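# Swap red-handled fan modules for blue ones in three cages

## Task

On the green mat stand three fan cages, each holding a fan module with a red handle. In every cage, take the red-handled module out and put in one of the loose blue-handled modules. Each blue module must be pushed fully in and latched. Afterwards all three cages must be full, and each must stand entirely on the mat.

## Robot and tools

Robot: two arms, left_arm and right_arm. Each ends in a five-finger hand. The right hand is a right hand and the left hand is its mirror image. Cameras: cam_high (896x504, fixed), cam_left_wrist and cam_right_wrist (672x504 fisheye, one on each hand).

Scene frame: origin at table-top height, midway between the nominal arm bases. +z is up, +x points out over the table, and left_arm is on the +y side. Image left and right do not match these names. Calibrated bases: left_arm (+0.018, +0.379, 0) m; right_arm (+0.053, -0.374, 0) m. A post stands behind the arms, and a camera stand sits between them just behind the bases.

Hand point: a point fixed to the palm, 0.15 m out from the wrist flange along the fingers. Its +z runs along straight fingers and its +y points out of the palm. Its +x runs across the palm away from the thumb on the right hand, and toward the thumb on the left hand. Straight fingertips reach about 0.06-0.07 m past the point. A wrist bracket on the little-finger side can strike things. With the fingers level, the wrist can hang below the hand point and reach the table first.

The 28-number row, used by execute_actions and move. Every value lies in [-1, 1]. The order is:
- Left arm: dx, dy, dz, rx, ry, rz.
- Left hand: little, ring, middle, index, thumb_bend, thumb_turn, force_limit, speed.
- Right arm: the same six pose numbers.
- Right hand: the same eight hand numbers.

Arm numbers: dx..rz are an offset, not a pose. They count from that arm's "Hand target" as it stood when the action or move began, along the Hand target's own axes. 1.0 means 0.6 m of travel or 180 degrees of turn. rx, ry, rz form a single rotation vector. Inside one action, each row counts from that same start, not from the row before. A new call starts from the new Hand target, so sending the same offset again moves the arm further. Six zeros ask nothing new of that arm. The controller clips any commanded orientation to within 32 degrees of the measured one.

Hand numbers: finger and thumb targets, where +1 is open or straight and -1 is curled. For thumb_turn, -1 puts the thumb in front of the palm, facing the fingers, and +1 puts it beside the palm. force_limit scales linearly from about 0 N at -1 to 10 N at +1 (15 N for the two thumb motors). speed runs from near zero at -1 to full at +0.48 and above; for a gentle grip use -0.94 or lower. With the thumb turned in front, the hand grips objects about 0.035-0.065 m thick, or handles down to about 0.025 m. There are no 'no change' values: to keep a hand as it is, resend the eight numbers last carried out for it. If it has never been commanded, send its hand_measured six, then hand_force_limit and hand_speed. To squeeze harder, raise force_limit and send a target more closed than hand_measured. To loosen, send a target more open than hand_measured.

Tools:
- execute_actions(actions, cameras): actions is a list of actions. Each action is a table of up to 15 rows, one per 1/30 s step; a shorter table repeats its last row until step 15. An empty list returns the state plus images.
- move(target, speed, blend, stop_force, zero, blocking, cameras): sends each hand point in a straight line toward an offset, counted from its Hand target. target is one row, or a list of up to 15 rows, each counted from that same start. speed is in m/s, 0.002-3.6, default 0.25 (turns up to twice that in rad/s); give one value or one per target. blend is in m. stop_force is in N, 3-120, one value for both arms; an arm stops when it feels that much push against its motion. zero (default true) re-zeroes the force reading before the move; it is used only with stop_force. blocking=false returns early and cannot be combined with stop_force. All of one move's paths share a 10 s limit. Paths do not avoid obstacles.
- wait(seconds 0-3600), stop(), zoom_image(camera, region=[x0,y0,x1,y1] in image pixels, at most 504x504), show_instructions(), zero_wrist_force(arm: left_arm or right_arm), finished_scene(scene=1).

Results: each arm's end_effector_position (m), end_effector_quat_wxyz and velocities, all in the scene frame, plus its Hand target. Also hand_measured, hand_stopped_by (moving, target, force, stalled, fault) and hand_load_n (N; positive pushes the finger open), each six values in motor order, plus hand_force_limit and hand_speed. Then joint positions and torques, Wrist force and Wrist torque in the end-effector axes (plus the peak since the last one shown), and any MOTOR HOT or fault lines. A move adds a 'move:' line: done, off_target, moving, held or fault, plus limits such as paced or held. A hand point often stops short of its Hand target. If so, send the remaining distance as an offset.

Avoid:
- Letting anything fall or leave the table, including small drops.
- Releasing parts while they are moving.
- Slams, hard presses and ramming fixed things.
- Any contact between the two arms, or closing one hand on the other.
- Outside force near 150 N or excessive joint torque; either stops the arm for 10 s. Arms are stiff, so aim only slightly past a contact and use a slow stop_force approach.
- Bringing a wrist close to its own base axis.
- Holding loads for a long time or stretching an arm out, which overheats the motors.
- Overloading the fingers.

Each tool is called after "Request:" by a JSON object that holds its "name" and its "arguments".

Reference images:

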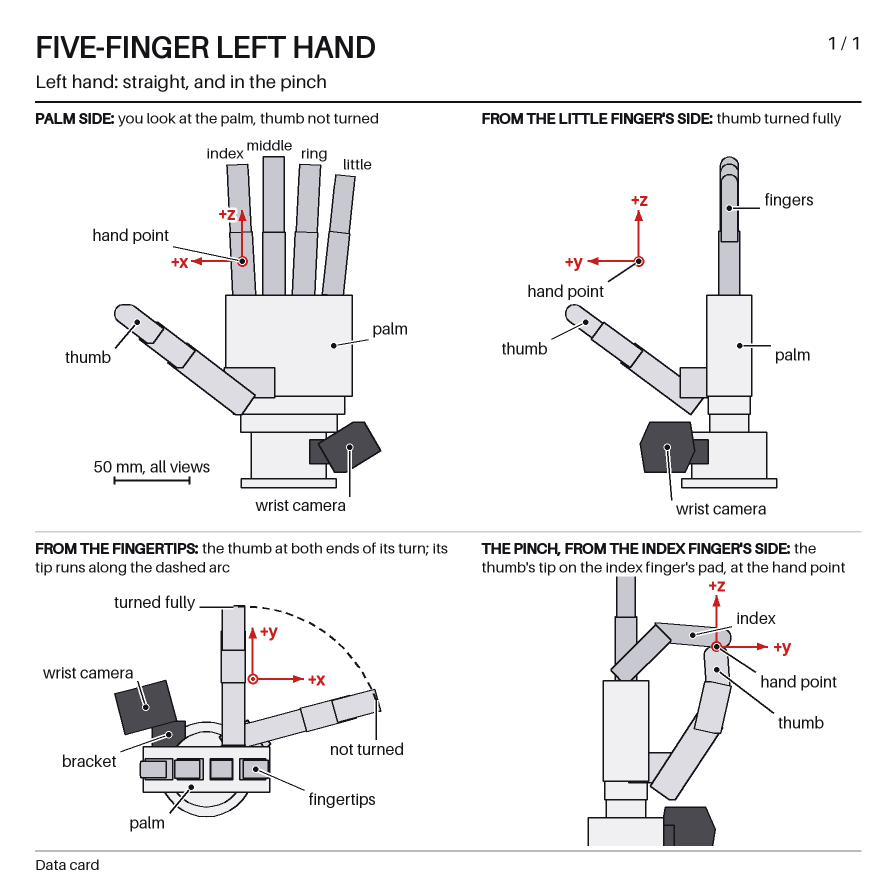

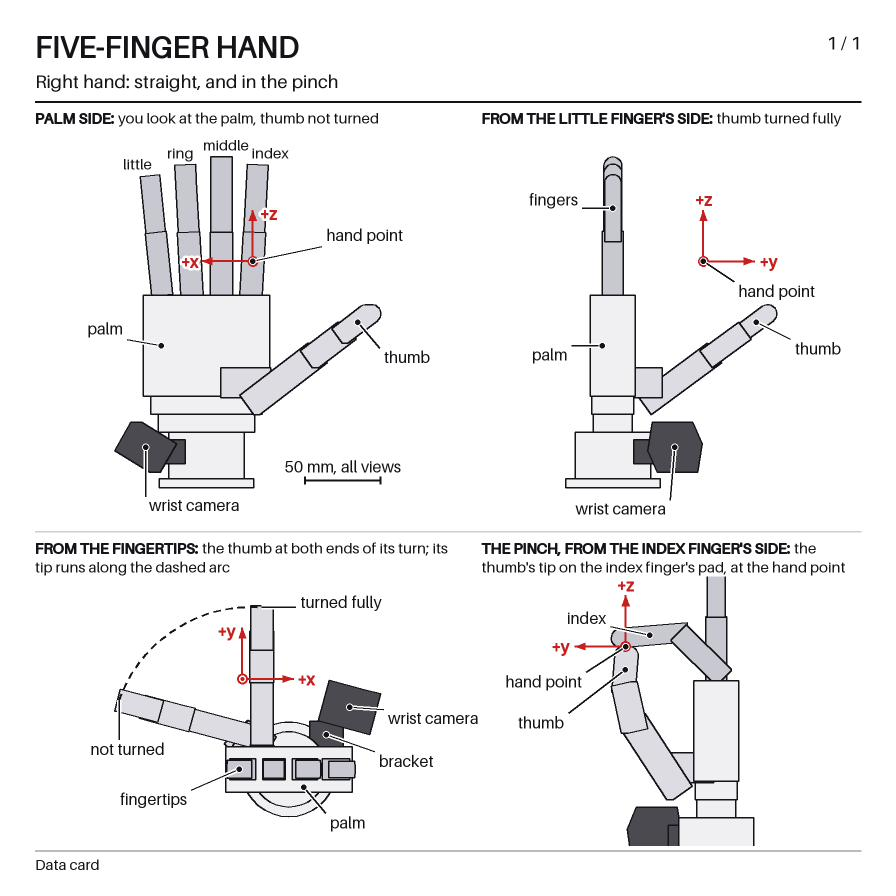

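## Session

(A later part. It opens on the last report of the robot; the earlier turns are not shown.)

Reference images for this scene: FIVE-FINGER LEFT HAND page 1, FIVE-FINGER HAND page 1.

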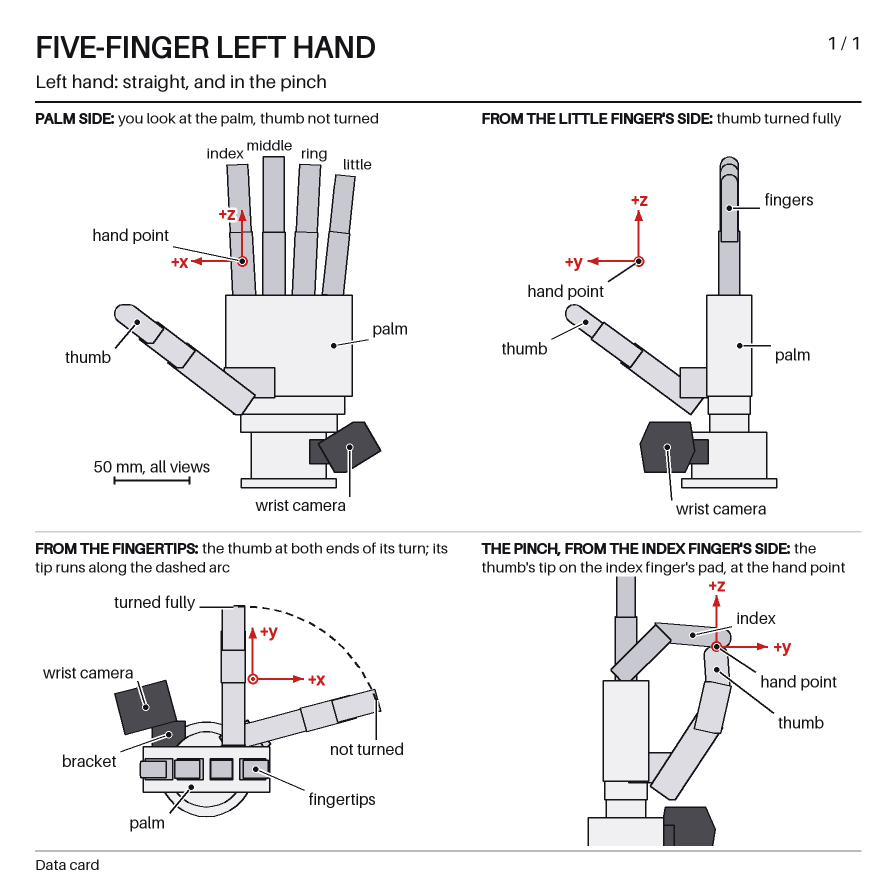

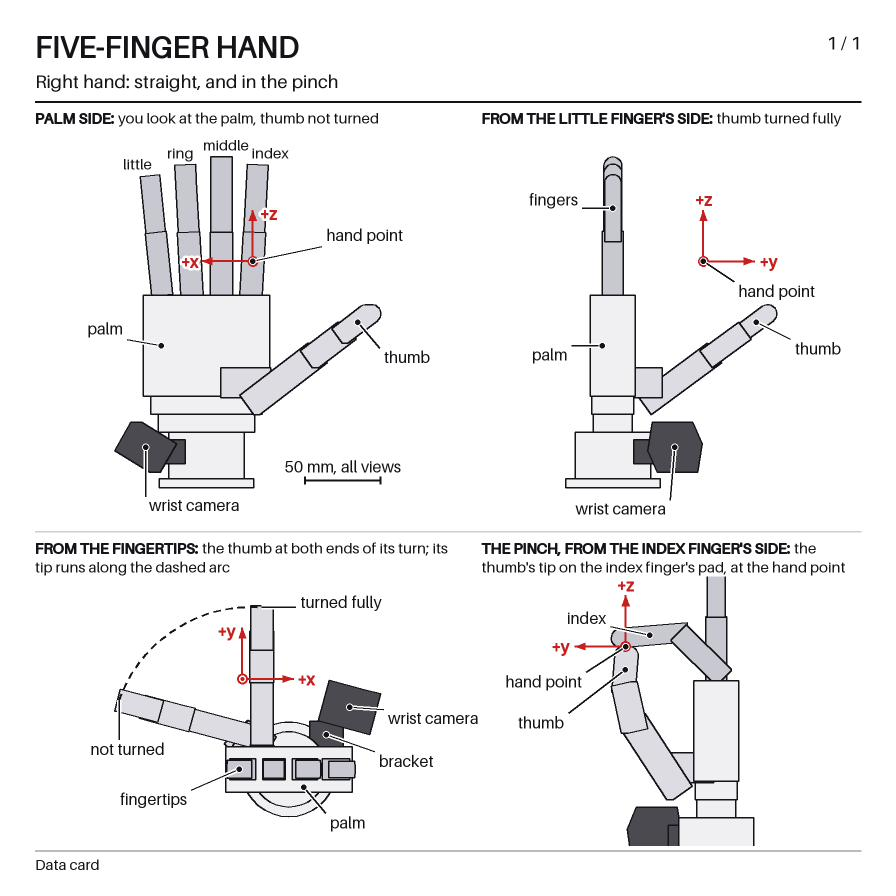

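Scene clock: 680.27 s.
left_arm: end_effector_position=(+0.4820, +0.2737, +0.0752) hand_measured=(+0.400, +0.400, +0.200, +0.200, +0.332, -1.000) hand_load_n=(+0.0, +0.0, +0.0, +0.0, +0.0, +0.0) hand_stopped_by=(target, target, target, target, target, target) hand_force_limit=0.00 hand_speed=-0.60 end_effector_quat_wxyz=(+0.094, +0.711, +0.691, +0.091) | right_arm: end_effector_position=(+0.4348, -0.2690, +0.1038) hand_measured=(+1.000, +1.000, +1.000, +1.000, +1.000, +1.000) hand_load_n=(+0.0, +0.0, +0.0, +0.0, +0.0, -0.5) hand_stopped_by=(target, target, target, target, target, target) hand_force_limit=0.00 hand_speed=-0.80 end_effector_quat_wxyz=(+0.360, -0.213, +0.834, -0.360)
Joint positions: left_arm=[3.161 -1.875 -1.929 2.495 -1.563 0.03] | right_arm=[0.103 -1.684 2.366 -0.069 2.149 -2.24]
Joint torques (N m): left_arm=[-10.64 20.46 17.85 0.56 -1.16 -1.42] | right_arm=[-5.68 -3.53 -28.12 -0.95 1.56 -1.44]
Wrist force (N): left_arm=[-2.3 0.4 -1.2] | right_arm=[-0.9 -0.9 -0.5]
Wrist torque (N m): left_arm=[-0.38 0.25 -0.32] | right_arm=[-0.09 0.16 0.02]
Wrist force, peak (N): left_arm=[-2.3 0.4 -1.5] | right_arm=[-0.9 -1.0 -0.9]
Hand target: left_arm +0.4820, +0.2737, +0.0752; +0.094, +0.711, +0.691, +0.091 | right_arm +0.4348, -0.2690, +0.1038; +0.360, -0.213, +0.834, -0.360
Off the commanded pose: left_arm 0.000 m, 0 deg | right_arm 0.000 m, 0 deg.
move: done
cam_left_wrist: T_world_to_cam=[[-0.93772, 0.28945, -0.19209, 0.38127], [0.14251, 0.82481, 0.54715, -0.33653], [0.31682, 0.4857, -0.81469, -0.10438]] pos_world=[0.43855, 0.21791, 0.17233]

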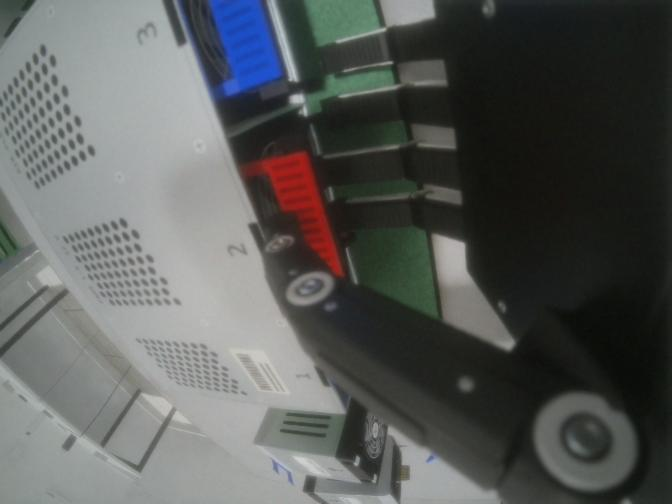

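Request:
{"name": "move", "arguments": {"target": [0, -0.0013, 0.0064, 0, 0, 0, 0.4, 0.4, 0.2, 0.2, 0.33, -1, 0.0, -0.6, 0,0,0,0,0,0, 1,1,1,1,1,1,0,-0.8], "speed": 0.01, "stop_force": 5, "cameras": ["cam_left_wrist"]}}

Scene clock: 684.73 s.
left_arm: end_effector_position=(+0.4823, +0.2737, +0.0713) hand_measured=(+0.400, +0.400, +0.200, +0.200, +0.332, -1.000) hand_load_n=(+0.0, +0.0, +0.0, +0.0, +0.0, +0.0) hand_stopped_by=(target, target, target, target, target, target) hand_force_limit=0.00 hand_speed=-0.60 end_effector_quat_wxyz=(+0.094, +0.711, +0.691, +0.091) | right_arm: end_effector_position=(+0.4348, -0.2690, +0.1038) hand_measured=(+1.000, +1.000, +1.000, +1.000, +1.000, +1.000) hand_load_n=(+0.0, +0.0, +0.0, +0.0, +0.0, -0.5) hand_stopped_by=(target, target, target, target, target, target) hand_force_limit=0.00 hand_speed=-0.80 end_effector_quat_wxyz=(+0.360, -0.213, +0.834, -0.360)
Joint positions: left_arm=[3.161 -1.881 -1.933 2.505 -1.563 0.03] | right_arm=[0.103 -1.684 2.366 -0.069 2.149 -2.24]
Joint torques (N m): left_arm=[-10.18 19.42 7.16 1.16 -1.16 -1.41] | right_arm=[-4.3 -4.03 -27.02 -0.93 1.85 -1.34]
Wrist force (N): left_arm=[-1.4 -0.7 -5.9] | right_arm=[-0.8 -0.9 -0.7]
Wrist torque (N m): left_arm=[-0.32 0.03 -0.27] | right_arm=[-0.07 0.16 0.03]
Wrist force, peak (N): left_arm=[-1.7 -1.1 -6.0] | right_arm=[-0.9 -1.1 -0.7]
Hand target: left_arm +0.4823, +0.2737, +0.0713; +0.094, +0.711, +0.691, +0.091 | right_arm +0.4348, -0.2690, +0.1038; +0.360, -0.213, +0.834, -0.360
Off the commanded pose: left_arm 0.000 m, 0 deg | right_arm 0.000 m, 0 deg.
move: done
cam_left_wrist: T_world_to_cam=[[-0.93769, 0.2895, -0.19217, 0.38079], [0.14251, 0.8248, 0.54717, -0.33444], [0.3169, 0.48568, -0.81467, -0.1077]] pos_world=[0.43885, 0.21791, 0.16843]

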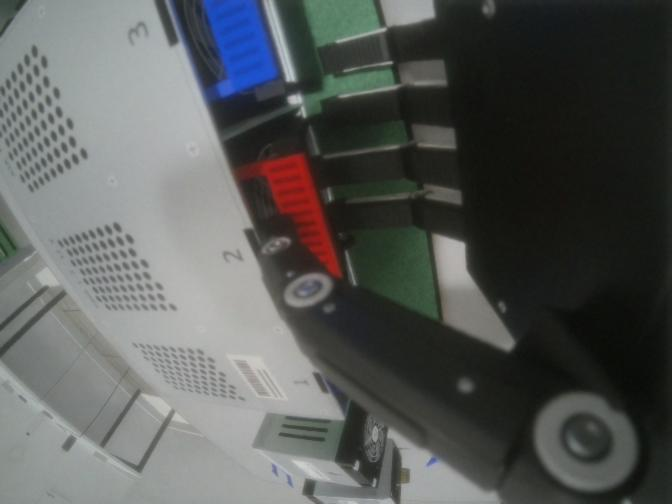

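Request:
{"name": "move", "arguments": {"target": [0, 0, 0, 0, 0, 0, 0.4, 0.4, 0.2, 0.2, 0.15, -1, 0.1, -0.85, 0,0,0,0,0,0, 1,1,1,1,1,1,0,-0.8], "cameras": ["cam_left_wrist"]}}

Request:
{"name": "zoom_image", "arguments": {"camera": "cam_left_wrist", "region": [220, 130, 400, 330]}}

Scene clock: 689.30 s.
left_arm: end_effector_position=(+0.4823, +0.2737, +0.0713) hand_measured=(+0.400, +0.400, +0.200, +0.200, +0.152, -1.000) hand_load_n=(+0.0, +0.5, +0.5, +0.0, +2.0, +0.0) hand_stopped_by=(target, target, target, target, target, target) hand_force_limit=0.10 hand_speed=-0.85 end_effector_quat_wxyz=(+0.094, +0.711, +0.691, +0.091) | right_arm: end_effector_position=(+0.4348, -0.2690, +0.1038) hand_measured=(+1.000, +1.000, +1.000, +1.000, +1.000, +1.000) hand_load_n=(-0.5, +0.0, +0.0, +0.0, +0.0, -0.5) hand_stopped_by=(target, target, target, target, target, target) hand_force_limit=0.00 hand_speed=-0.80 end_effector_quat_wxyz=(+0.360, -0.213, +0.834, -0.360)
Joint positions: left_arm=[3.161 -1.881 -1.933 2.505 -1.563 0.03] | right_arm=[0.103 -1.684 2.366 -0.069 2.149 -2.24]
Joint torques (N m): left_arm=[-9.9 19.37 7.1 -2.21 -1.2 -1.27] | right_arm=[-4.59 -5.31 -27.66 -0.93 2.08 -1.16]
Wrist force (N): left_arm=[-2.1 1.9 -6.6] | right_arm=[-0.6 -0.8 -0.5]
Wrist torque (N m): left_arm=[-0.09 0.08 -0.32] | right_arm=[-0.08 0.11 0.04]
Wrist force, peak (N): left_arm=[-2.5 2.2 -6.7] | right_arm=[-1.0 -1.0 -0.6]
Hand target: left_arm +0.4823, +0.2737, +0.0713; +0.094, +0.711, +0.691, +0.091 | right_arm +0.4348, -0.2690, +0.1038; +0.360, -0.213, +0.834, -0.360
Off the commanded pose: left_arm 0.000 m, 0 deg | right_arm 0.000 m, 0 deg.
move: done
cam_left_wrist: T_world_to_cam=[[-0.93769, 0.2895, -0.19217, 0.38079], [0.14251, 0.8248, 0.54717, -0.33444], [0.3169, 0.48568, -0.81467, -0.1077]] pos_world=[0.43885, 0.21791, 0.16843]

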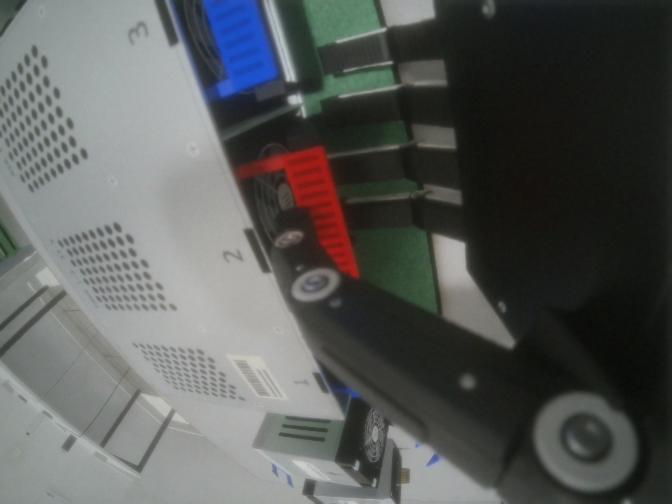

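Scaled by 2.520 from the camera's image (finer frame: 960x720).

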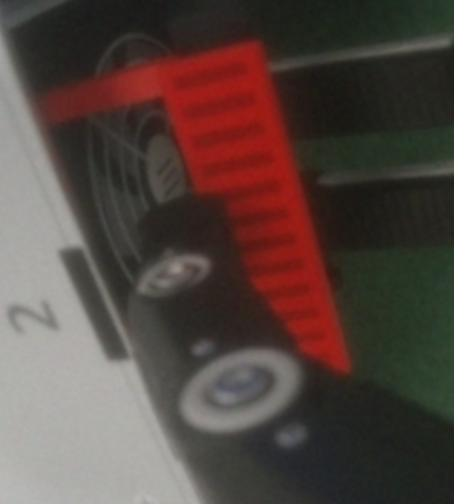

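Request:
{"name": "move", "arguments": {"target": [0, 0, 0, 0, 0, 0, 0.4, 0.4, 0.4, 0.4, 0.15, -1, 0.1, -0.7, 0,0,0,0,0,0, 1,1,1,1,1,1,0,-0.8]}}

Request:
{"name": "move", "arguments": {"target": [0, 0, 0, 0, 0, 0, 0.4, 0.4, 0.4, 0.4, -0.2, -1, 0.1, -0.8, 0,0,0,0,0,0, 1,1,1,1,1,1,0,-0.8], "cameras": ["cam_left_wrist", "cam_high"]}}

Scene clock: 697.83 s.
left_arm: end_effector_position=(+0.4823, +0.2737, +0.0713) hand_measured=(+0.400, +0.400, +0.400, +0.400, +0.152, -1.000) hand_load_n=(+0.5, +0.0, +0.0, +0.0, +2.0, +0.0) hand_stopped_by=(target, target, target, target, target, target) hand_force_limit=0.10 hand_speed=-0.70 end_effector_quat_wxyz=(+0.094, +0.711, +0.691, +0.091) | right_arm: end_effector_position=(+0.4348, -0.2690, +0.1038) hand_measured=(+1.000, +1.000, +1.000, +1.000, +1.000, +1.000) hand_load_n=(+0.0, +0.0, +0.0, +0.0, +0.0, +0.0) hand_stopped_by=(target, target, target, target, target, target) hand_force_limit=0.00 hand_speed=-0.80 end_effector_quat_wxyz=(+0.360, -0.213, +0.834, -0.360)
Joint positions: left_arm=[3.161 -1.881 -1.933 2.505 -1.563 0.03] | right_arm=[0.103 -1.684 2.366 -0.069 2.149 -2.24]
Joint torques (N m): left_arm=[-10.52 19.55 7 -3.97 -1.23 -1.27] | right_arm=[-4.42 -4.43 -27.15 -0.86 1.98 -1.2]
Wrist force (N): left_arm=[-2.4 2.3 -6.7] | right_arm=[-0.8 -0.9 -0.7]
Wrist torque (N m): left_arm=[-0.03 0.12 -0.36] | right_arm=[-0.08 0.14 0.03]
Wrist force, peak (N): left_arm=[-2.4 2.2 -6.9] | right_arm=[-1.1 -0.8 -0.8]
Hand target: left_arm +0.4823, +0.2737, +0.0713; +0.094, +0.711, +0.691, +0.091 | right_arm +0.4348, -0.2690, +0.1038; +0.360, -0.213, +0.834, -0.360
Off the commanded pose: left_arm 0.000 m, 0 deg | right_arm 0.000 m, 0 deg.
move: done

Scene clock: 699.33 s.
left_arm: end_effector_position=(+0.4823, +0.2737, +0.0713) hand_measured=(+0.400, +0.400, +0.400, +0.400, -0.198, -1.000) hand_load_n=(+0.0, +1.0, +0.0, +0.0, +3.0, +0.0) hand_stopped_by=(target, target, target, target, target, target) hand_force_limit=0.10 hand_speed=-0.80 end_effector_quat_wxyz=(+0.094, +0.711, +0.691, +0.091) | right_arm: end_effector_position=(+0.4348, -0.2690, +0.1038) hand_measured=(+1.000, +1.000, +1.000, +1.000, +1.000, +1.000) hand_load_n=(+0.0, +0.0, +0.0, +0.0, +0.0, +0.0) hand_stopped_by=(target, target, target, target, target, target) hand_force_limit=0.00 hand_speed=-0.80 end_effector_quat_wxyz=(+0.360, -0.213, +0.834, -0.360)
Joint positions: left_arm=[3.161 -1.882 -1.933 2.505 -1.563 0.03] | right_arm=[0.103 -1.684 2.366 -0.069 2.149 -2.24]
Joint torques (N m): left_arm=[-9.56 31.45 9.2 -3.98 -1.21 -1.26] | right_arm=[-3.6 -4.46 -27.65 -0.9 2.06 -1.29]
Wrist force (N): left_arm=[-2.3 2.9 -0.9] | right_arm=[-0.9 -0.6 -0.6]
Wrist torque (N m): left_arm=[-0.22 0.18 -0.31] | right_arm=[-0.04 0.15 0.03]
Wrist force, peak (N): left_arm=[-3.0 7.3 -2.5] | right_arm=[-0.9 -1.1 -0.6]
Hand target: left_arm +0.4823, +0.2737, +0.0713; +0.094, +0.711, +0.691, +0.091 | right_arm +0.4348, -0.2690, +0.1038; +0.360, -0.213, +0.834, -0.360
Off the commanded pose: left_arm 0.000 m, 0 deg | right_arm 0.000 m, 0 deg.
move: done
cam_left_wrist: T_world_to_cam=[[-0.93772, 0.28945, -0.19209, 0.3808], [0.14251, 0.82481, 0.54715, -0.33444], [0.31682, 0.4857, -0.81469, -0.10766]] pos_world=[0.43885, 0.21791, 0.16843]
Images, in order (width x height): cam_high 896x504, cam_left_wrist 672x504.

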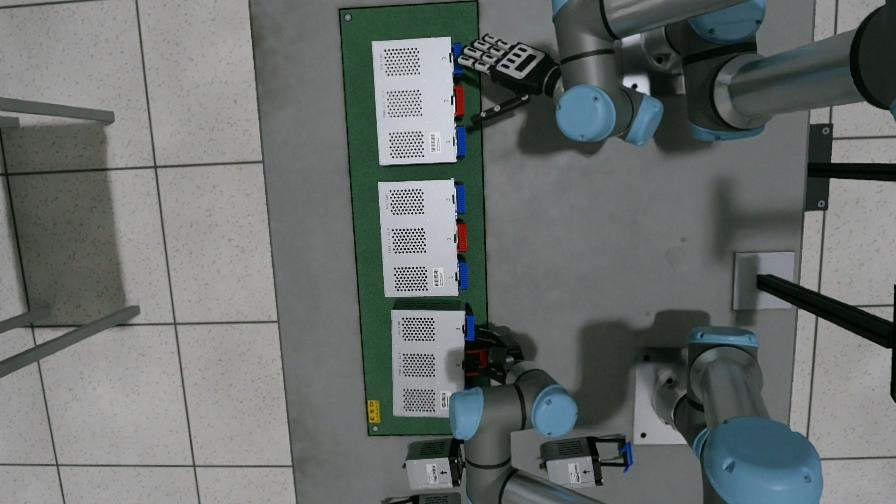

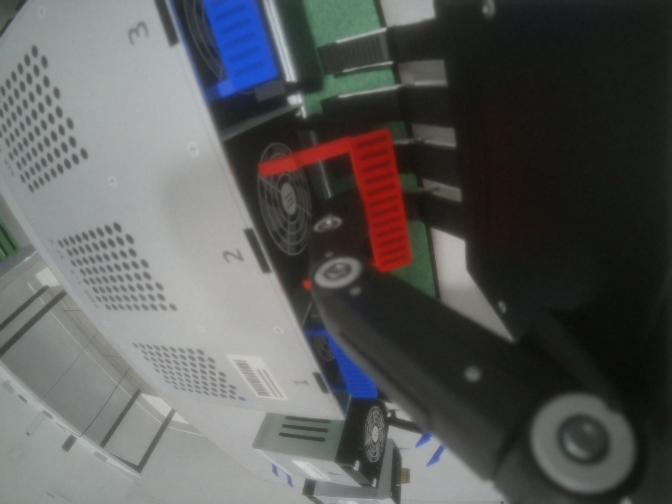

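Request:
{"name": "move", "arguments": {"target": [0, 0.0086, -0.0322, 0, 0, 0, 0.4, 0.4, 0.4, 0.4, -0.2, -1, 0.1, -0.8, 0,0,0,0,0,0, 1,1,1,1,1,1,0,-0.8], "speed": 0.04, "stop_force": 10, "cameras": ["cam_left_wrist"]}}

Scene clock: 735.37 s.
left_arm: end_effector_position=(+0.4823, +0.2737, +0.0913) hand_measured=(+0.400, +0.400, +0.400, +0.400, -0.198, -1.000) hand_load_n=(+0.0, +9.5, +0.0, +0.0, +0.0, +0.0) hand_stopped_by=(target, target, target, target, target, target) hand_force_limit=0.10 hand_speed=-0.80 end_effector_quat_wxyz=(+0.094, +0.711, +0.691, +0.091) | right_arm: end_effector_position=(+0.4348, -0.2690, +0.1038) hand_measured=(+1.000, +1.000, +1.000, +1.000, +1.000, +1.000) hand_load_n=(+0.0, +0.0, +0.0, +0.0, +0.0, +0.0) hand_stopped_by=(target, target, target, target, target, target) hand_force_limit=0.00 hand_speed=-0.80 end_effector_quat_wxyz=(+0.360, -0.213, +0.834, -0.360)
Joint positions: left_arm=[3.161 -1.851 -1.911 2.453 -1.563 0.03] | right_arm=[0.103 -1.684 2.366 -0.069 2.149 -2.24]
Joint torques (N m): left_arm=[-2.17 35.07 26.29 -2.85 -0.88 0.04] | right_arm=[-2.72 -4.75 -26.47 -0.9 1.98 -1.18]
Wrist force (N): left_arm=[-1.5 -7.2 1.9] | right_arm=[-0.9 -0.5 -0.8]
Wrist torque (N m): left_arm=[-0.60 0.23 0.04] | right_arm=[-0.01 0.17 0.04]
Wrist force, peak (N): left_arm=[-1.5 -7.9 1.8] | right_arm=[-1.1 -1.0 -0.6]
Hand target: left_arm +0.4823, +0.2737, +0.0913; +0.094, +0.711, +0.691, +0.091 | right_arm +0.4348, -0.2690, +0.1038; +0.360, -0.213, +0.834, -0.360
Off the commanded pose: left_arm 0.000 m, 0 deg | right_arm 0.000 m, 0 deg.
move: done
cam_left_wrist: T_world_to_cam=[[-0.93769, 0.2895, -0.19217, 0.38454], [0.14251, 0.8248, 0.54717, -0.34536], [0.3169, 0.48568, -0.81467, -0.09137]] pos_world=[0.43875, 0.21791, 0.18843]

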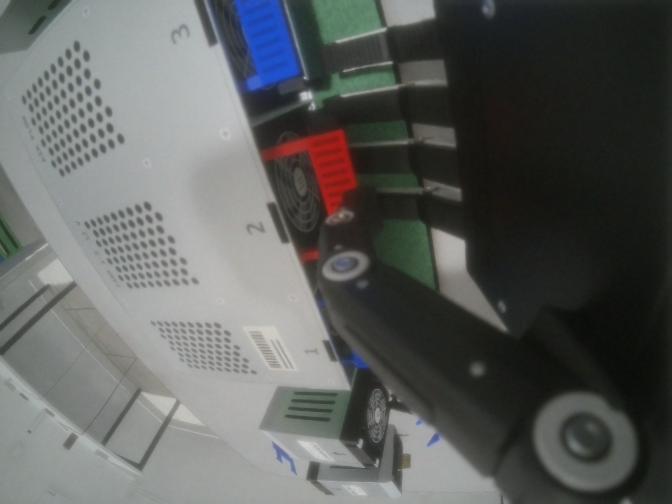

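Request:
{"name": "move", "arguments": {"target": [0, 0, 0, 0, 0, 0, 1, 1, 1, 1, 0.3, -1, 0.1, -0.3, 0,0,0,0,0,0, 1,1,1,1,1,1,0,-0.8], "cameras": ["cam_left_wrist"]}}

Scene clock: 756.13 s.
left_arm: end_effector_position=(+0.4823, +0.2737, +0.0914) hand_measured=(+1.000, +1.000, +1.000, +1.000, +0.300, -1.000) hand_load_n=(+0.0, +0.0, +0.0, +0.0, +0.0, +0.0) hand_stopped_by=(target, target, target, target, target, target) hand_force_limit=0.10 hand_speed=-0.30 end_effector_quat_wxyz=(+0.094, +0.711, +0.691, +0.091) | right_arm: end_effector_position=(+0.4348, -0.2690, +0.1038) hand_measured=(+1.000, +1.000, +1.000, +1.000, +1.000, +1.000) hand_load_n=(+0.0, +0.0, +0.0, +0.0, +0.0, +0.0) hand_stopped_by=(target, target, target, target, target, target) hand_force_limit=0.00 hand_speed=-0.80 end_effector_quat_wxyz=(+0.360, -0.213, +0.834, -0.360)
Joint positions: left_arm=[3.161 -1.851 -1.911 2.453 -1.563 0.03] | right_arm=[0.103 -1.684 2.366 -0.069 2.149 -2.24]
Joint torques (N m): left_arm=[11.21 24 9.51 -2.99 0.64 0.86] | right_arm=[-2.16 -5.33 -27.39 -0.85 2.03 -1.26]
Wrist force (N): left_arm=[-1.8 2.2 -0.9] | right_arm=[-1.0 -0.8 -0.5]
Wrist torque (N m): left_arm=[-0.04 0.15 -0.33] | right_arm=[-0.07 0.16 0.02]
Wrist force, peak (N): left_arm=[-1.4 -7.5 2.0] | right_arm=[-1.0 -1.0 -0.7]
Hand target: left_arm +0.4823, +0.2737, +0.0913; +0.094, +0.711, +0.691, +0.091 | right_arm +0.4348, -0.2690, +0.1038; +0.360, -0.213, +0.834, -0.360
Off the commanded pose: left_arm 0.000 m, 0 deg | right_arm 0.000 m, 0 deg.
move: done
cam_left_wrist: T_world_to_cam=[[-0.93767, 0.28947, -0.19232, 0.38467], [0.1424, 0.8248, 0.5472, -0.34539], [0.31702, 0.48571, -0.81461, -0.09139]] pos_world=[0.43885, 0.21791, 0.18853]

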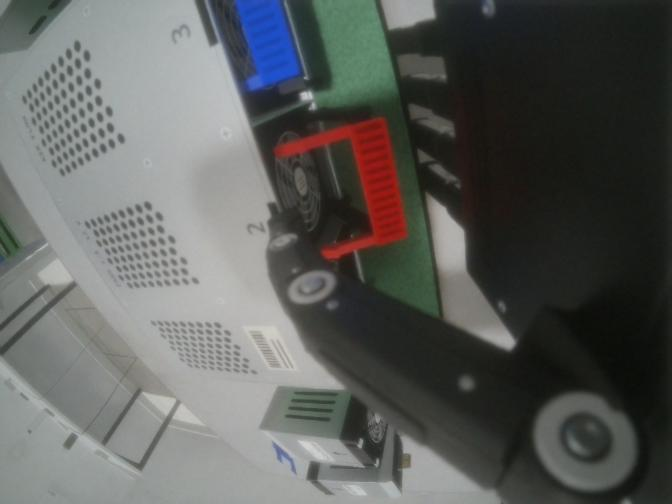

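Request:
{"name": "move", "arguments": {"target": [0, 0.0281, -0.1197, 0.0833, 0, 0, 1, 1, 1, 1, 1, -1, 0.1, -0.3, 0,0,0,0,0,0, 1,1,1,1,1,1,0,-0.8], "speed": 0.12, "cameras": ["cam_left_wrist"]}}

Scene clock: 766.57 s.
left_arm: end_effector_position=(+0.4799, +0.2738, +0.1650) hand_measured=(+1.000, +1.000, +1.000, +1.000, +1.000, -1.000) hand_load_n=(+0.0, +0.0, +0.0, +0.0, +0.0, +0.0) hand_stopped_by=(target, target, target, target, target, target) hand_force_limit=0.10 hand_speed=-0.30 end_effector_quat_wxyz=(+0.000, +0.717, +0.697, +0.000) | right_arm: end_effector_position=(+0.4348, -0.2690, +0.1038) hand_measured=(+1.000, +1.000, +1.000, +1.000, +1.000, +1.000) hand_load_n=(+0.0, +0.0, +0.0, +0.0, +0.0, +0.0) hand_stopped_by=(target, target, target, target, target, target) hand_force_limit=0.00 hand_speed=-0.80 end_effector_quat_wxyz=(+0.360, -0.213, +0.834, -0.360)
Joint positions: left_arm=[3.156 -1.902 -1.63 1.962 -1.571 0.026] | right_arm=[0.103 -1.684 2.366 -0.069 2.149 -2.24]
Joint torques (N m): left_arm=[-10.58 24.59 25.39 -4.86 -1.24 -1.38] | right_arm=[-1.06 -5.02 -27.71 -0.66 2.03 -1.09]
Wrist force (N): left_arm=[-1.3 2.2 -1.5] | right_arm=[-1.0 -0.7 -0.6]
Wrist torque (N m): left_arm=[0.07 0.08 -0.18] | right_arm=[-0.05 0.17 0.02]
Wrist force, peak (N): left_arm=[-1.9 2.4 -1.3] | right_arm=[-1.0 -0.9 -1.0]
Hand target: left_arm +0.4799, +0.2738, +0.1651; +0.000, +0.717, +0.697, +0.000 | right_arm +0.4348, -0.2690, +0.1038; +0.360, -0.213, +0.834, -0.360
Off the commanded pose: left_arm 0.000 m, 0 deg | right_arm 0.000 m, 0 deg.
move: done
cam_left_wrist: T_world_to_cam=[[-0.9552, 0.29005, 0.05891, 0.36336], [0.27994, 0.82078, 0.49795, -0.44213], [0.09608, 0.49213, -0.86521, 0.08192]] pos_world=[0.46298, 0.21718, 0.26963]

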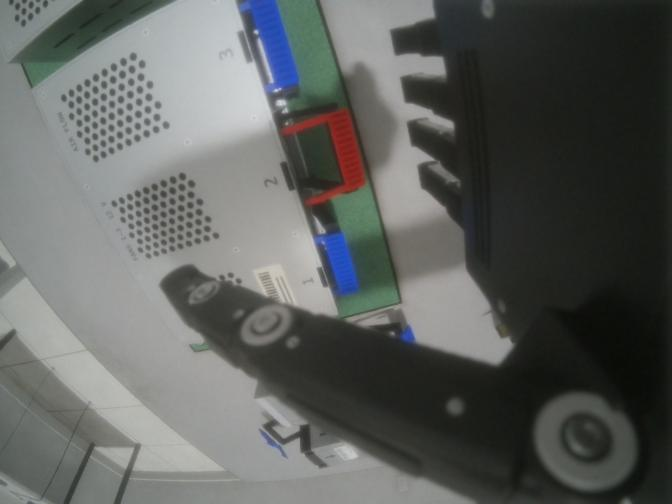

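Request:
{"name": "move", "arguments": {"target": [0, -0.0667, -0.0583, 0, 0, 0.5, -1, -1, 1, 1, 1, -1, 0.1, -0.3, 0,0,0,0,0,0, 1,1,1,1,1,1,0,-0.8], "speed": 0.4}}

Scene clock: 790.33 s.
left_arm: end_effector_position=(+0.4399, +0.2750, +0.2000) hand_measured=(-1.000, -1.000, +1.000, +1.000, +1.000, -1.000) hand_load_n=(+0.0, +0.0, +0.0, +0.0, -0.5, +0.0) hand_stopped_by=(target, target, target, target, target, target) hand_force_limit=0.10 hand_speed=-0.30 end_effector_quat_wxyz=(+0.000, +1.000, -0.014, +0.000) | right_arm: end_effector_position=(+0.4348, -0.2690, +0.1038) hand_measured=(+1.000, +1.000, +1.000, +1.000, +1.000, +1.000) hand_load_n=(+0.0, +0.0, +0.0, +0.0, +0.0, +0.0) hand_stopped_by=(target, target, target, target, target, target) hand_force_limit=0.00 hand_speed=-0.80 end_effector_quat_wxyz=(+0.360, -0.213, +0.834, -0.360)
Joint positions: left_arm=[3.394 -1.809 -1.658 1.897 -1.571 1.834] | right_arm=[0.103 -1.684 2.366 -0.069 2.149 -2.24]
Joint torques (N m): left_arm=[12.33 20.84 25.26 -4.91 1.74 1.49] | right_arm=[2.99 -6.08 -26.64 -0.49 2.04 -0.75]
Wrist force (N): left_arm=[-1.4 1.6 -1.3] | right_arm=[-1.0 -0.8 -0.7]
Wrist torque (N m): left_arm=[-0.05 0.07 -0.27] | right_arm=[-0.06 0.18 0.02]
Wrist force, peak (N): left_arm=[-1.7 2.1 -1.5] | right_arm=[-1.1 -1.0 -0.8]
Hand target: left_arm +0.4399, +0.2750, +0.2000; +0.000, +1.000, -0.015, +0.000 | right_arm +0.4348, -0.2690, +0.1038; +0.360, -0.213, +0.834, -0.360
Off the commanded pose: left_arm 0.000 m, 0 deg | right_arm 0.000 m, 0 deg.
move: done

Request:
{"name": "move", "arguments": {"target": [-0.0303, 0.0422, 0.0583, 0, 0, 0.5, -1, -1, 1, 1, 1, -1, 0.1, -0.3, 0,0,0,0,0,0, 1,1,1,1,1,1,0,-0.8], "speed": 0.4, "cameras": ["cam_left_wrist", "cam_high", "cam_right_wrist"]}}

Scene clock: 797.13 s.
left_arm: end_effector_position=(+0.4210, +0.2502, +0.1650) hand_measured=(-1.000, -1.000, +1.000, +1.000, +1.000, -1.000) hand_load_n=(+0.0, +0.0, +0.0, +0.0, +0.0, +0.0) hand_stopped_by=(target, target, target, target, target, target) hand_force_limit=0.10 hand_speed=-0.30 end_effector_quat_wxyz=(+0.000, +0.697, -0.717, +0.000) | right_arm: end_effector_position=(+0.4348, -0.2690, +0.1038) hand_measured=(+1.000, +1.000, +1.000, +1.000, +1.000, +1.000) hand_load_n=(+0.0, +0.0, +0.0, +0.0, +0.0, +0.0) hand_stopped_by=(target, target, target, target, target, target) hand_force_limit=0.00 hand_speed=-0.80 end_effector_quat_wxyz=(+0.360, -0.213, +0.834, -0.360)
Joint positions: left_arm=[3.232 -2.022 -1.457 1.909 -1.571 3.243] | right_arm=[0.103 -1.684 2.366 -0.069 2.149 -2.24]
Joint torques (N m): left_arm=[-10.65 28.97 24.56 -1.44 1.7 0.95] | right_arm=[3.74 -5.8 -26.31 -0.49 2.01 -0.77]
Wrist force (N): left_arm=[-1.0 2.0 -1.4] | right_arm=[-1.0 -0.7 -0.8]
Wrist torque (N m): left_arm=[0.06 0.04 -0.30] | right_arm=[-0.04 0.18 0.03]
Wrist force, peak (N): left_arm=[-1.4 2.3 -1.2] | right_arm=[-1.2 -0.9 -0.7]
Hand target: left_arm +0.4210, +0.2502, +0.1650; +0.000, +0.697, -0.717, +0.000 | right_arm +0.4348, -0.2690, +0.1038; +0.360, -0.213, +0.834, -0.360
Off the commanded pose: left_arm 0.000 m, 0 deg | right_arm 0.000 m, 0 deg.
move: done
cam_left_wrist: T_world_to_cam=[[0.95526, -0.28959, 0.06013, -0.3456], [-0.28013, -0.82066, 0.49804, 0.2401], [-0.09488, -0.49261, -0.86506, 0.42602]] pos_world=[0.43782, 0.30682, 0.26973]
cam_right_wrist: T_world_to_cam=[[-0.27587, 0.45931, -0.84435, 0.33086], [0.14241, 0.88828, 0.43667, 0.13303], [0.95059, 0.00022, -0.31046, -0.26182]] pos_world=[0.32121, -0.27008, 0.13999]

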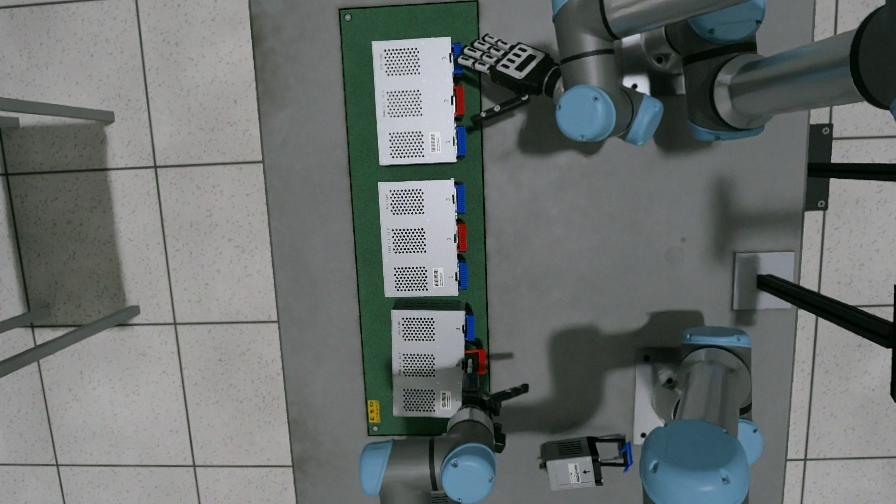

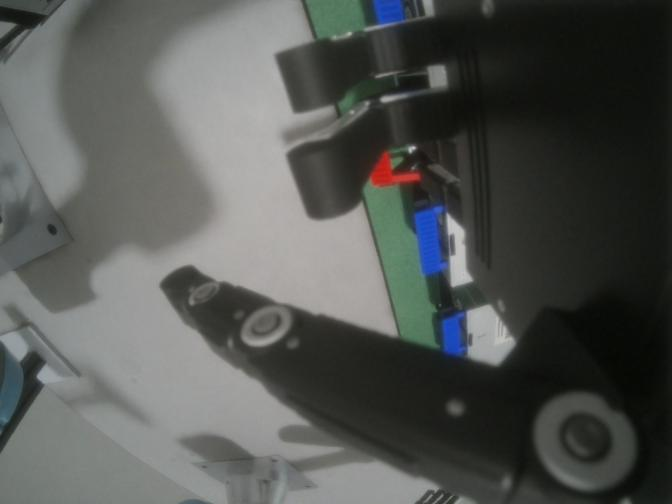

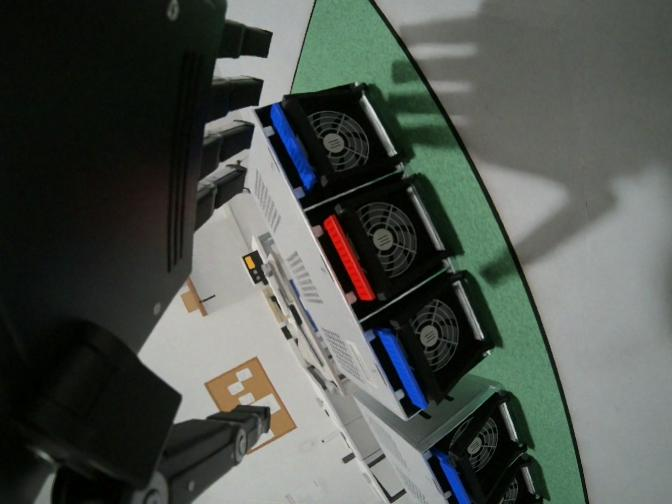

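Request:
{"name": "move", "arguments": {"target": [0, 0, 0.1417, 0, 0, 0, -1, -1, 1, 1, 1, -1, 0.1, -0.3, 0,0,0,0,0,0, 1,1,1,1,1,1,0,-0.8], "speed": 0.04, "stop_force": 6, "cameras": ["cam_left_wrist", "cam_high"]}}

Scene clock: 808.00 s.
left_arm: end_effector_position=(+0.4211, +0.2502, +0.0800) hand_measured=(-1.000, -1.000, +1.000, +1.000, +1.000, -1.000) hand_load_n=(+0.0, +0.0, +0.0, +0.0, -0.5, +0.0) hand_stopped_by=(target, target, target, target, target, target) hand_force_limit=0.10 hand_speed=-0.30 end_effector_quat_wxyz=(+0.000, +0.697, -0.717, +0.000) | right_arm: end_effector_position=(+0.4348, -0.2690, +0.1038) hand_measured=(+1.000, +1.000, +1.000, +1.000, +1.000, +1.000) hand_load_n=(+0.0, +0.0, -0.5, +0.0, +0.0, +0.0) hand_stopped_by=(target, target, target, target, target, target) hand_force_limit=0.00 hand_speed=-0.80 end_effector_quat_wxyz=(+0.360, -0.213, +0.834, -0.360)
Joint positions: left_arm=[3.232 -2.107 -1.564 2.101 -1.571 3.243] | right_arm=[0.103 -1.684 2.366 -0.069 2.149 -2.24]
Joint torques (N m): left_arm=[-9.83 30.26 8.25 0.03 0.15 -0.92] | right_arm=[4.81 -5.89 -27.57 -0.28 2.02 -0.64]
Wrist force (N): left_arm=[-1.4 2.1 -0.9] | right_arm=[-0.8 -0.8 -0.7]
Wrist torque (N m): left_arm=[0.02 0.07 -0.32] | right_arm=[-0.07 0.15 0.03]
Wrist force, peak (N): left_arm=[-1.6 2.4 -1.1] | right_arm=[-1.2 -1.0 -0.5]
Hand target: left_arm +0.4211, +0.2502, +0.0800; +0.000, +0.697, -0.717, +0.000 | right_arm +0.4348, -0.2690, +0.1038; +0.360, -0.213, +0.834, -0.360
Off the commanded pose: left_arm 0.000 m, 0 deg | right_arm 0.000 m, 0 deg.
move: done
cam_left_wrist: T_world_to_cam=[[0.95515, -0.28996, 0.0601, -0.34041], [-0.28044, -0.82058, 0.498, 0.28263], [-0.09508, -0.49252, -0.86509, 0.35248]] pos_world=[0.43792, 0.30682, 0.18463]
Images, in order (width x height): cam_high 896x504, cam_left_wrist 672x504.

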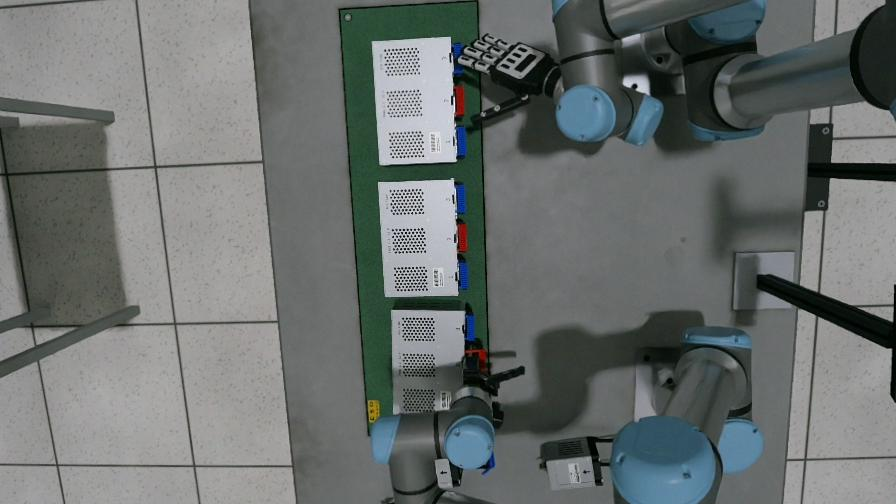

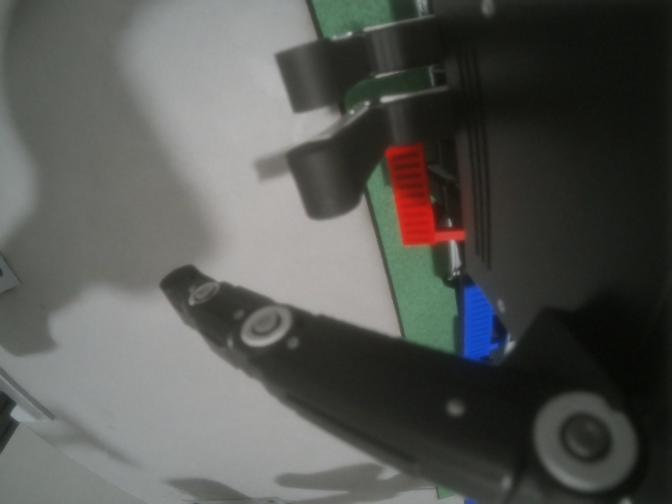

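Request:
{"name": "zoom_image", "arguments": {"camera": "cam_left_wrist", "region": [340, 80, 520, 300]}}

Scaled by 2.291 from the camera's image (finer frame: 960x720).

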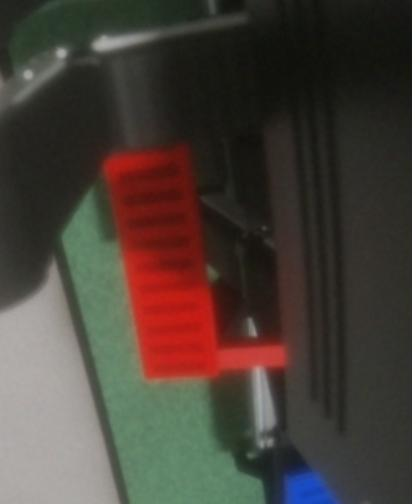

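Request:
{"name": "move", "arguments": {"target": [0, 0.06, 0.005, 0, 0, 0, -1, -1, 1, 1, 1, -1, 0.1, -0.3, 0,0,0,0,0,0, 1,1,1,1,1,1,0,-0.8], "speed": 0.04, "stop_force": 10, "cameras": ["cam_left_wrist"]}}

Scene clock: 819.60 s.
left_arm: end_effector_position=(+0.3851, +0.2512, +0.0770) hand_measured=(-1.000, -1.000, +1.000, +1.000, +1.000, -1.000) hand_load_n=(+0.0, +0.5, +0.0, +0.0, +0.0, +0.0) hand_stopped_by=(target, target, target, target, target, target) hand_force_limit=0.10 hand_speed=-0.30 end_effector_quat_wxyz=(+0.000, +0.697, -0.717, +0.000) | right_arm: end_effector_position=(+0.4348, -0.2690, +0.1038) hand_measured=(+1.000, +1.000, +1.000, +1.000, +1.000, +1.000) hand_load_n=(+0.0, +0.0, +0.0, +0.0, +0.0, +0.0) hand_stopped_by=(target, target, target, target, target, target) hand_force_limit=0.00 hand_speed=-0.80 end_effector_quat_wxyz=(+0.360, -0.213, +0.834, -0.360)
Joint positions: left_arm=[3.24 -2.036 -1.687 2.153 -1.571 3.252] | right_arm=[0.103 -1.684 2.366 -0.069 2.149 -2.24]
Joint torques (N m): left_arm=[11.58 38.56 6.01 -0.51 1.59 1.43] | right_arm=[6.5 -6.03 -26.83 -0.21 1.98 -0.41]
Wrist force (N): left_arm=[-1.1 -2.7 -2.3] | right_arm=[-0.7 -0.7 -0.5]
Wrist torque (N m): left_arm=[-0.24 0.04 -0.14] | right_arm=[-0.06 0.13 0.04]
Wrist force, peak (N): left_arm=[-0.8 -2.7 -2.8] | right_arm=[-1.0 -0.9 -0.9]
Hand target: left_arm +0.3851, +0.2512, +0.0770; +0.000, +0.697, -0.717, +0.000 | right_arm +0.4348, -0.2690, +0.1038; +0.360, -0.213, +0.834, -0.360
Off the commanded pose: left_arm 0.000 m, 0 deg | right_arm 0.000 m, 0 deg.
move: done
cam_left_wrist: T_world_to_cam=[[0.95514, -0.28997, 0.06012, -0.30555], [-0.28046, -0.82057, 0.498, 0.27486], [-0.09508, -0.49252, -0.86509, 0.34695]] pos_world=[0.40192, 0.30782, 0.18163]

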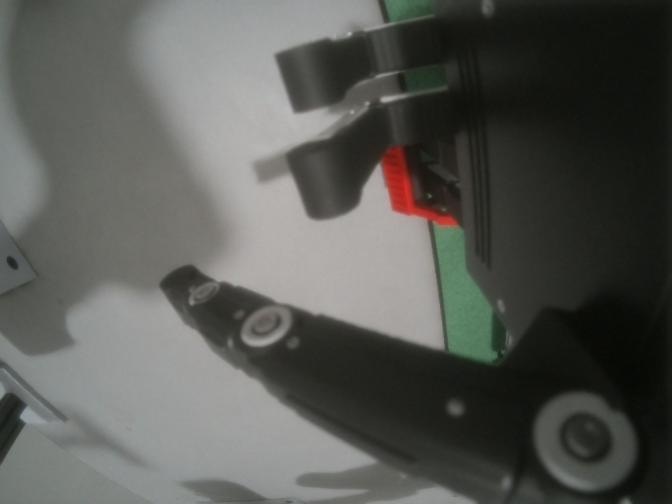

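Request:
{"name": "move", "arguments": {"target": [0, 0.03, 0, 0, 0, 0, -1, -1, 1, 1, 1, -1, 0.1, -0.3, 0,0,0,0,0,0, 1,1,1,1,1,1,0,-0.8], "speed": 0.03, "stop_force": 25, "cameras": ["cam_left_wrist", "cam_high"]}}

Scene clock: 823.30 s.
left_arm: end_effector_position=(+0.3671, +0.2517, +0.0770) hand_measured=(-1.000, -1.000, +1.000, +1.000, +1.000, -1.000) hand_load_n=(+0.0, +0.0, +0.0, +0.0, +0.0, +0.0) hand_stopped_by=(target, target, target, target, target, target) hand_force_limit=0.10 hand_speed=-0.30 end_effector_quat_wxyz=(+0.000, +0.697, -0.717, +0.000) | right_arm: end_effector_position=(+0.4348, -0.2690, +0.1038) hand_measured=(+1.000, +1.000, +1.000, +1.000, +1.000, +1.000) hand_load_n=(+0.0, +0.0, +0.0, +0.0, +0.0, +0.0) hand_stopped_by=(target, target, target, target, target, target) hand_force_limit=0.00 hand_speed=-0.80 end_effector_quat_wxyz=(+0.360, -0.213, +0.834, -0.360)
Joint positions: left_arm=[3.245 -2 -1.744 2.173 -1.571 3.257] | right_arm=[0.103 -1.684 2.366 -0.069 2.149 -2.24]
Joint torques (N m): left_arm=[11.75 37.8 6.21 -0.61 -1.13 1.36] | right_arm=[6.35 -6.65 -27.32 -0.21 1.89 -0.28]
Wrist force (N): left_arm=[-1.4 -2.0 -1.5] | right_arm=[-1.1 -0.8 -0.7]
Wrist torque (N m): left_arm=[-0.16 0.10 -0.22] | right_arm=[-0.07 0.18 0.02]
Wrist force, peak (N): left_arm=[-0.7 -3.3 -2.5] | right_arm=[-0.9 -1.0 -0.8]
Hand target: left_arm +0.3671, +0.2517, +0.0770; +0.000, +0.697, -0.717, +0.000 | right_arm +0.4348, -0.2690, +0.1038; +0.360, -0.213, +0.834, -0.360
Off the commanded pose: left_arm 0.000 m, 0 deg | right_arm 0.000 m, 0 deg.
move: done
cam_left_wrist: T_world_to_cam=[[0.95514, -0.28997, 0.06012, -0.28818], [-0.28046, -0.82057, 0.498, 0.2703], [-0.09508, -0.49252, -0.86509, 0.34554]] pos_world=[0.38392, 0.30842, 0.18163]
Images, in order (width x height): cam_high 896x504, cam_left_wrist 672x504.

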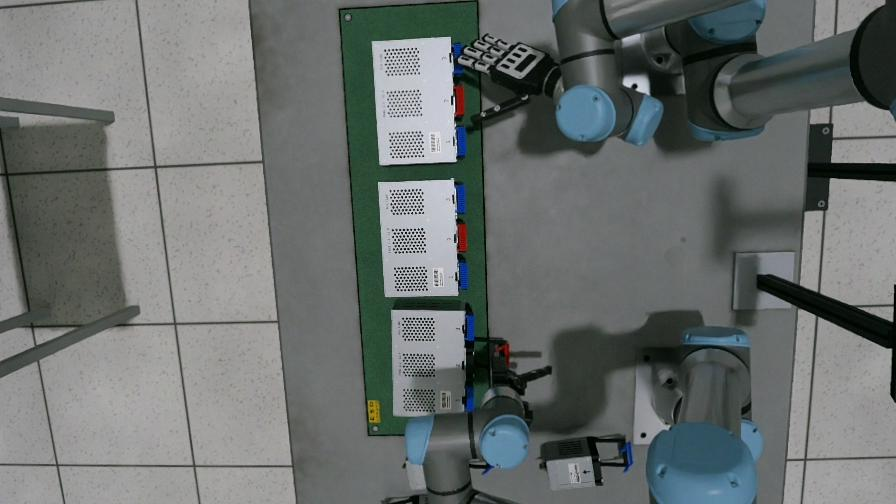

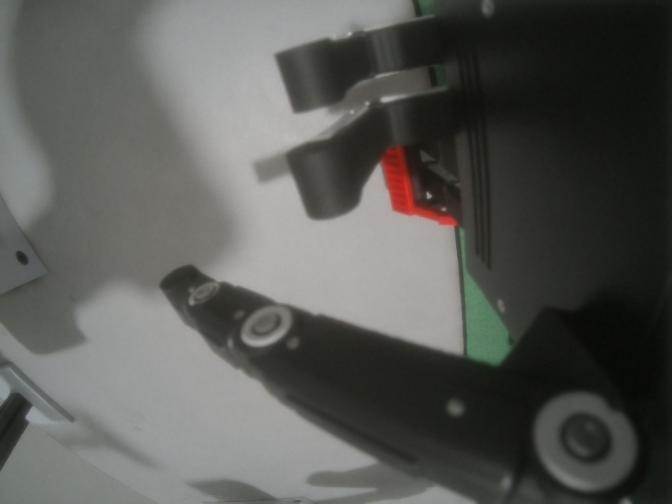

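Request:
{"name": "zoom_image", "arguments": {"camera": "cam_high", "region": [370, 290, 580, 450]}}

Scaled by 2.400 from the camera's image (finer frame: 1280x720).

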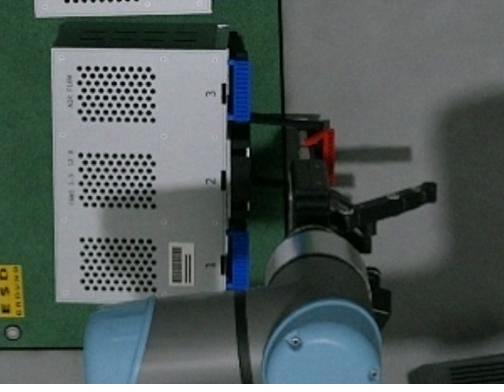

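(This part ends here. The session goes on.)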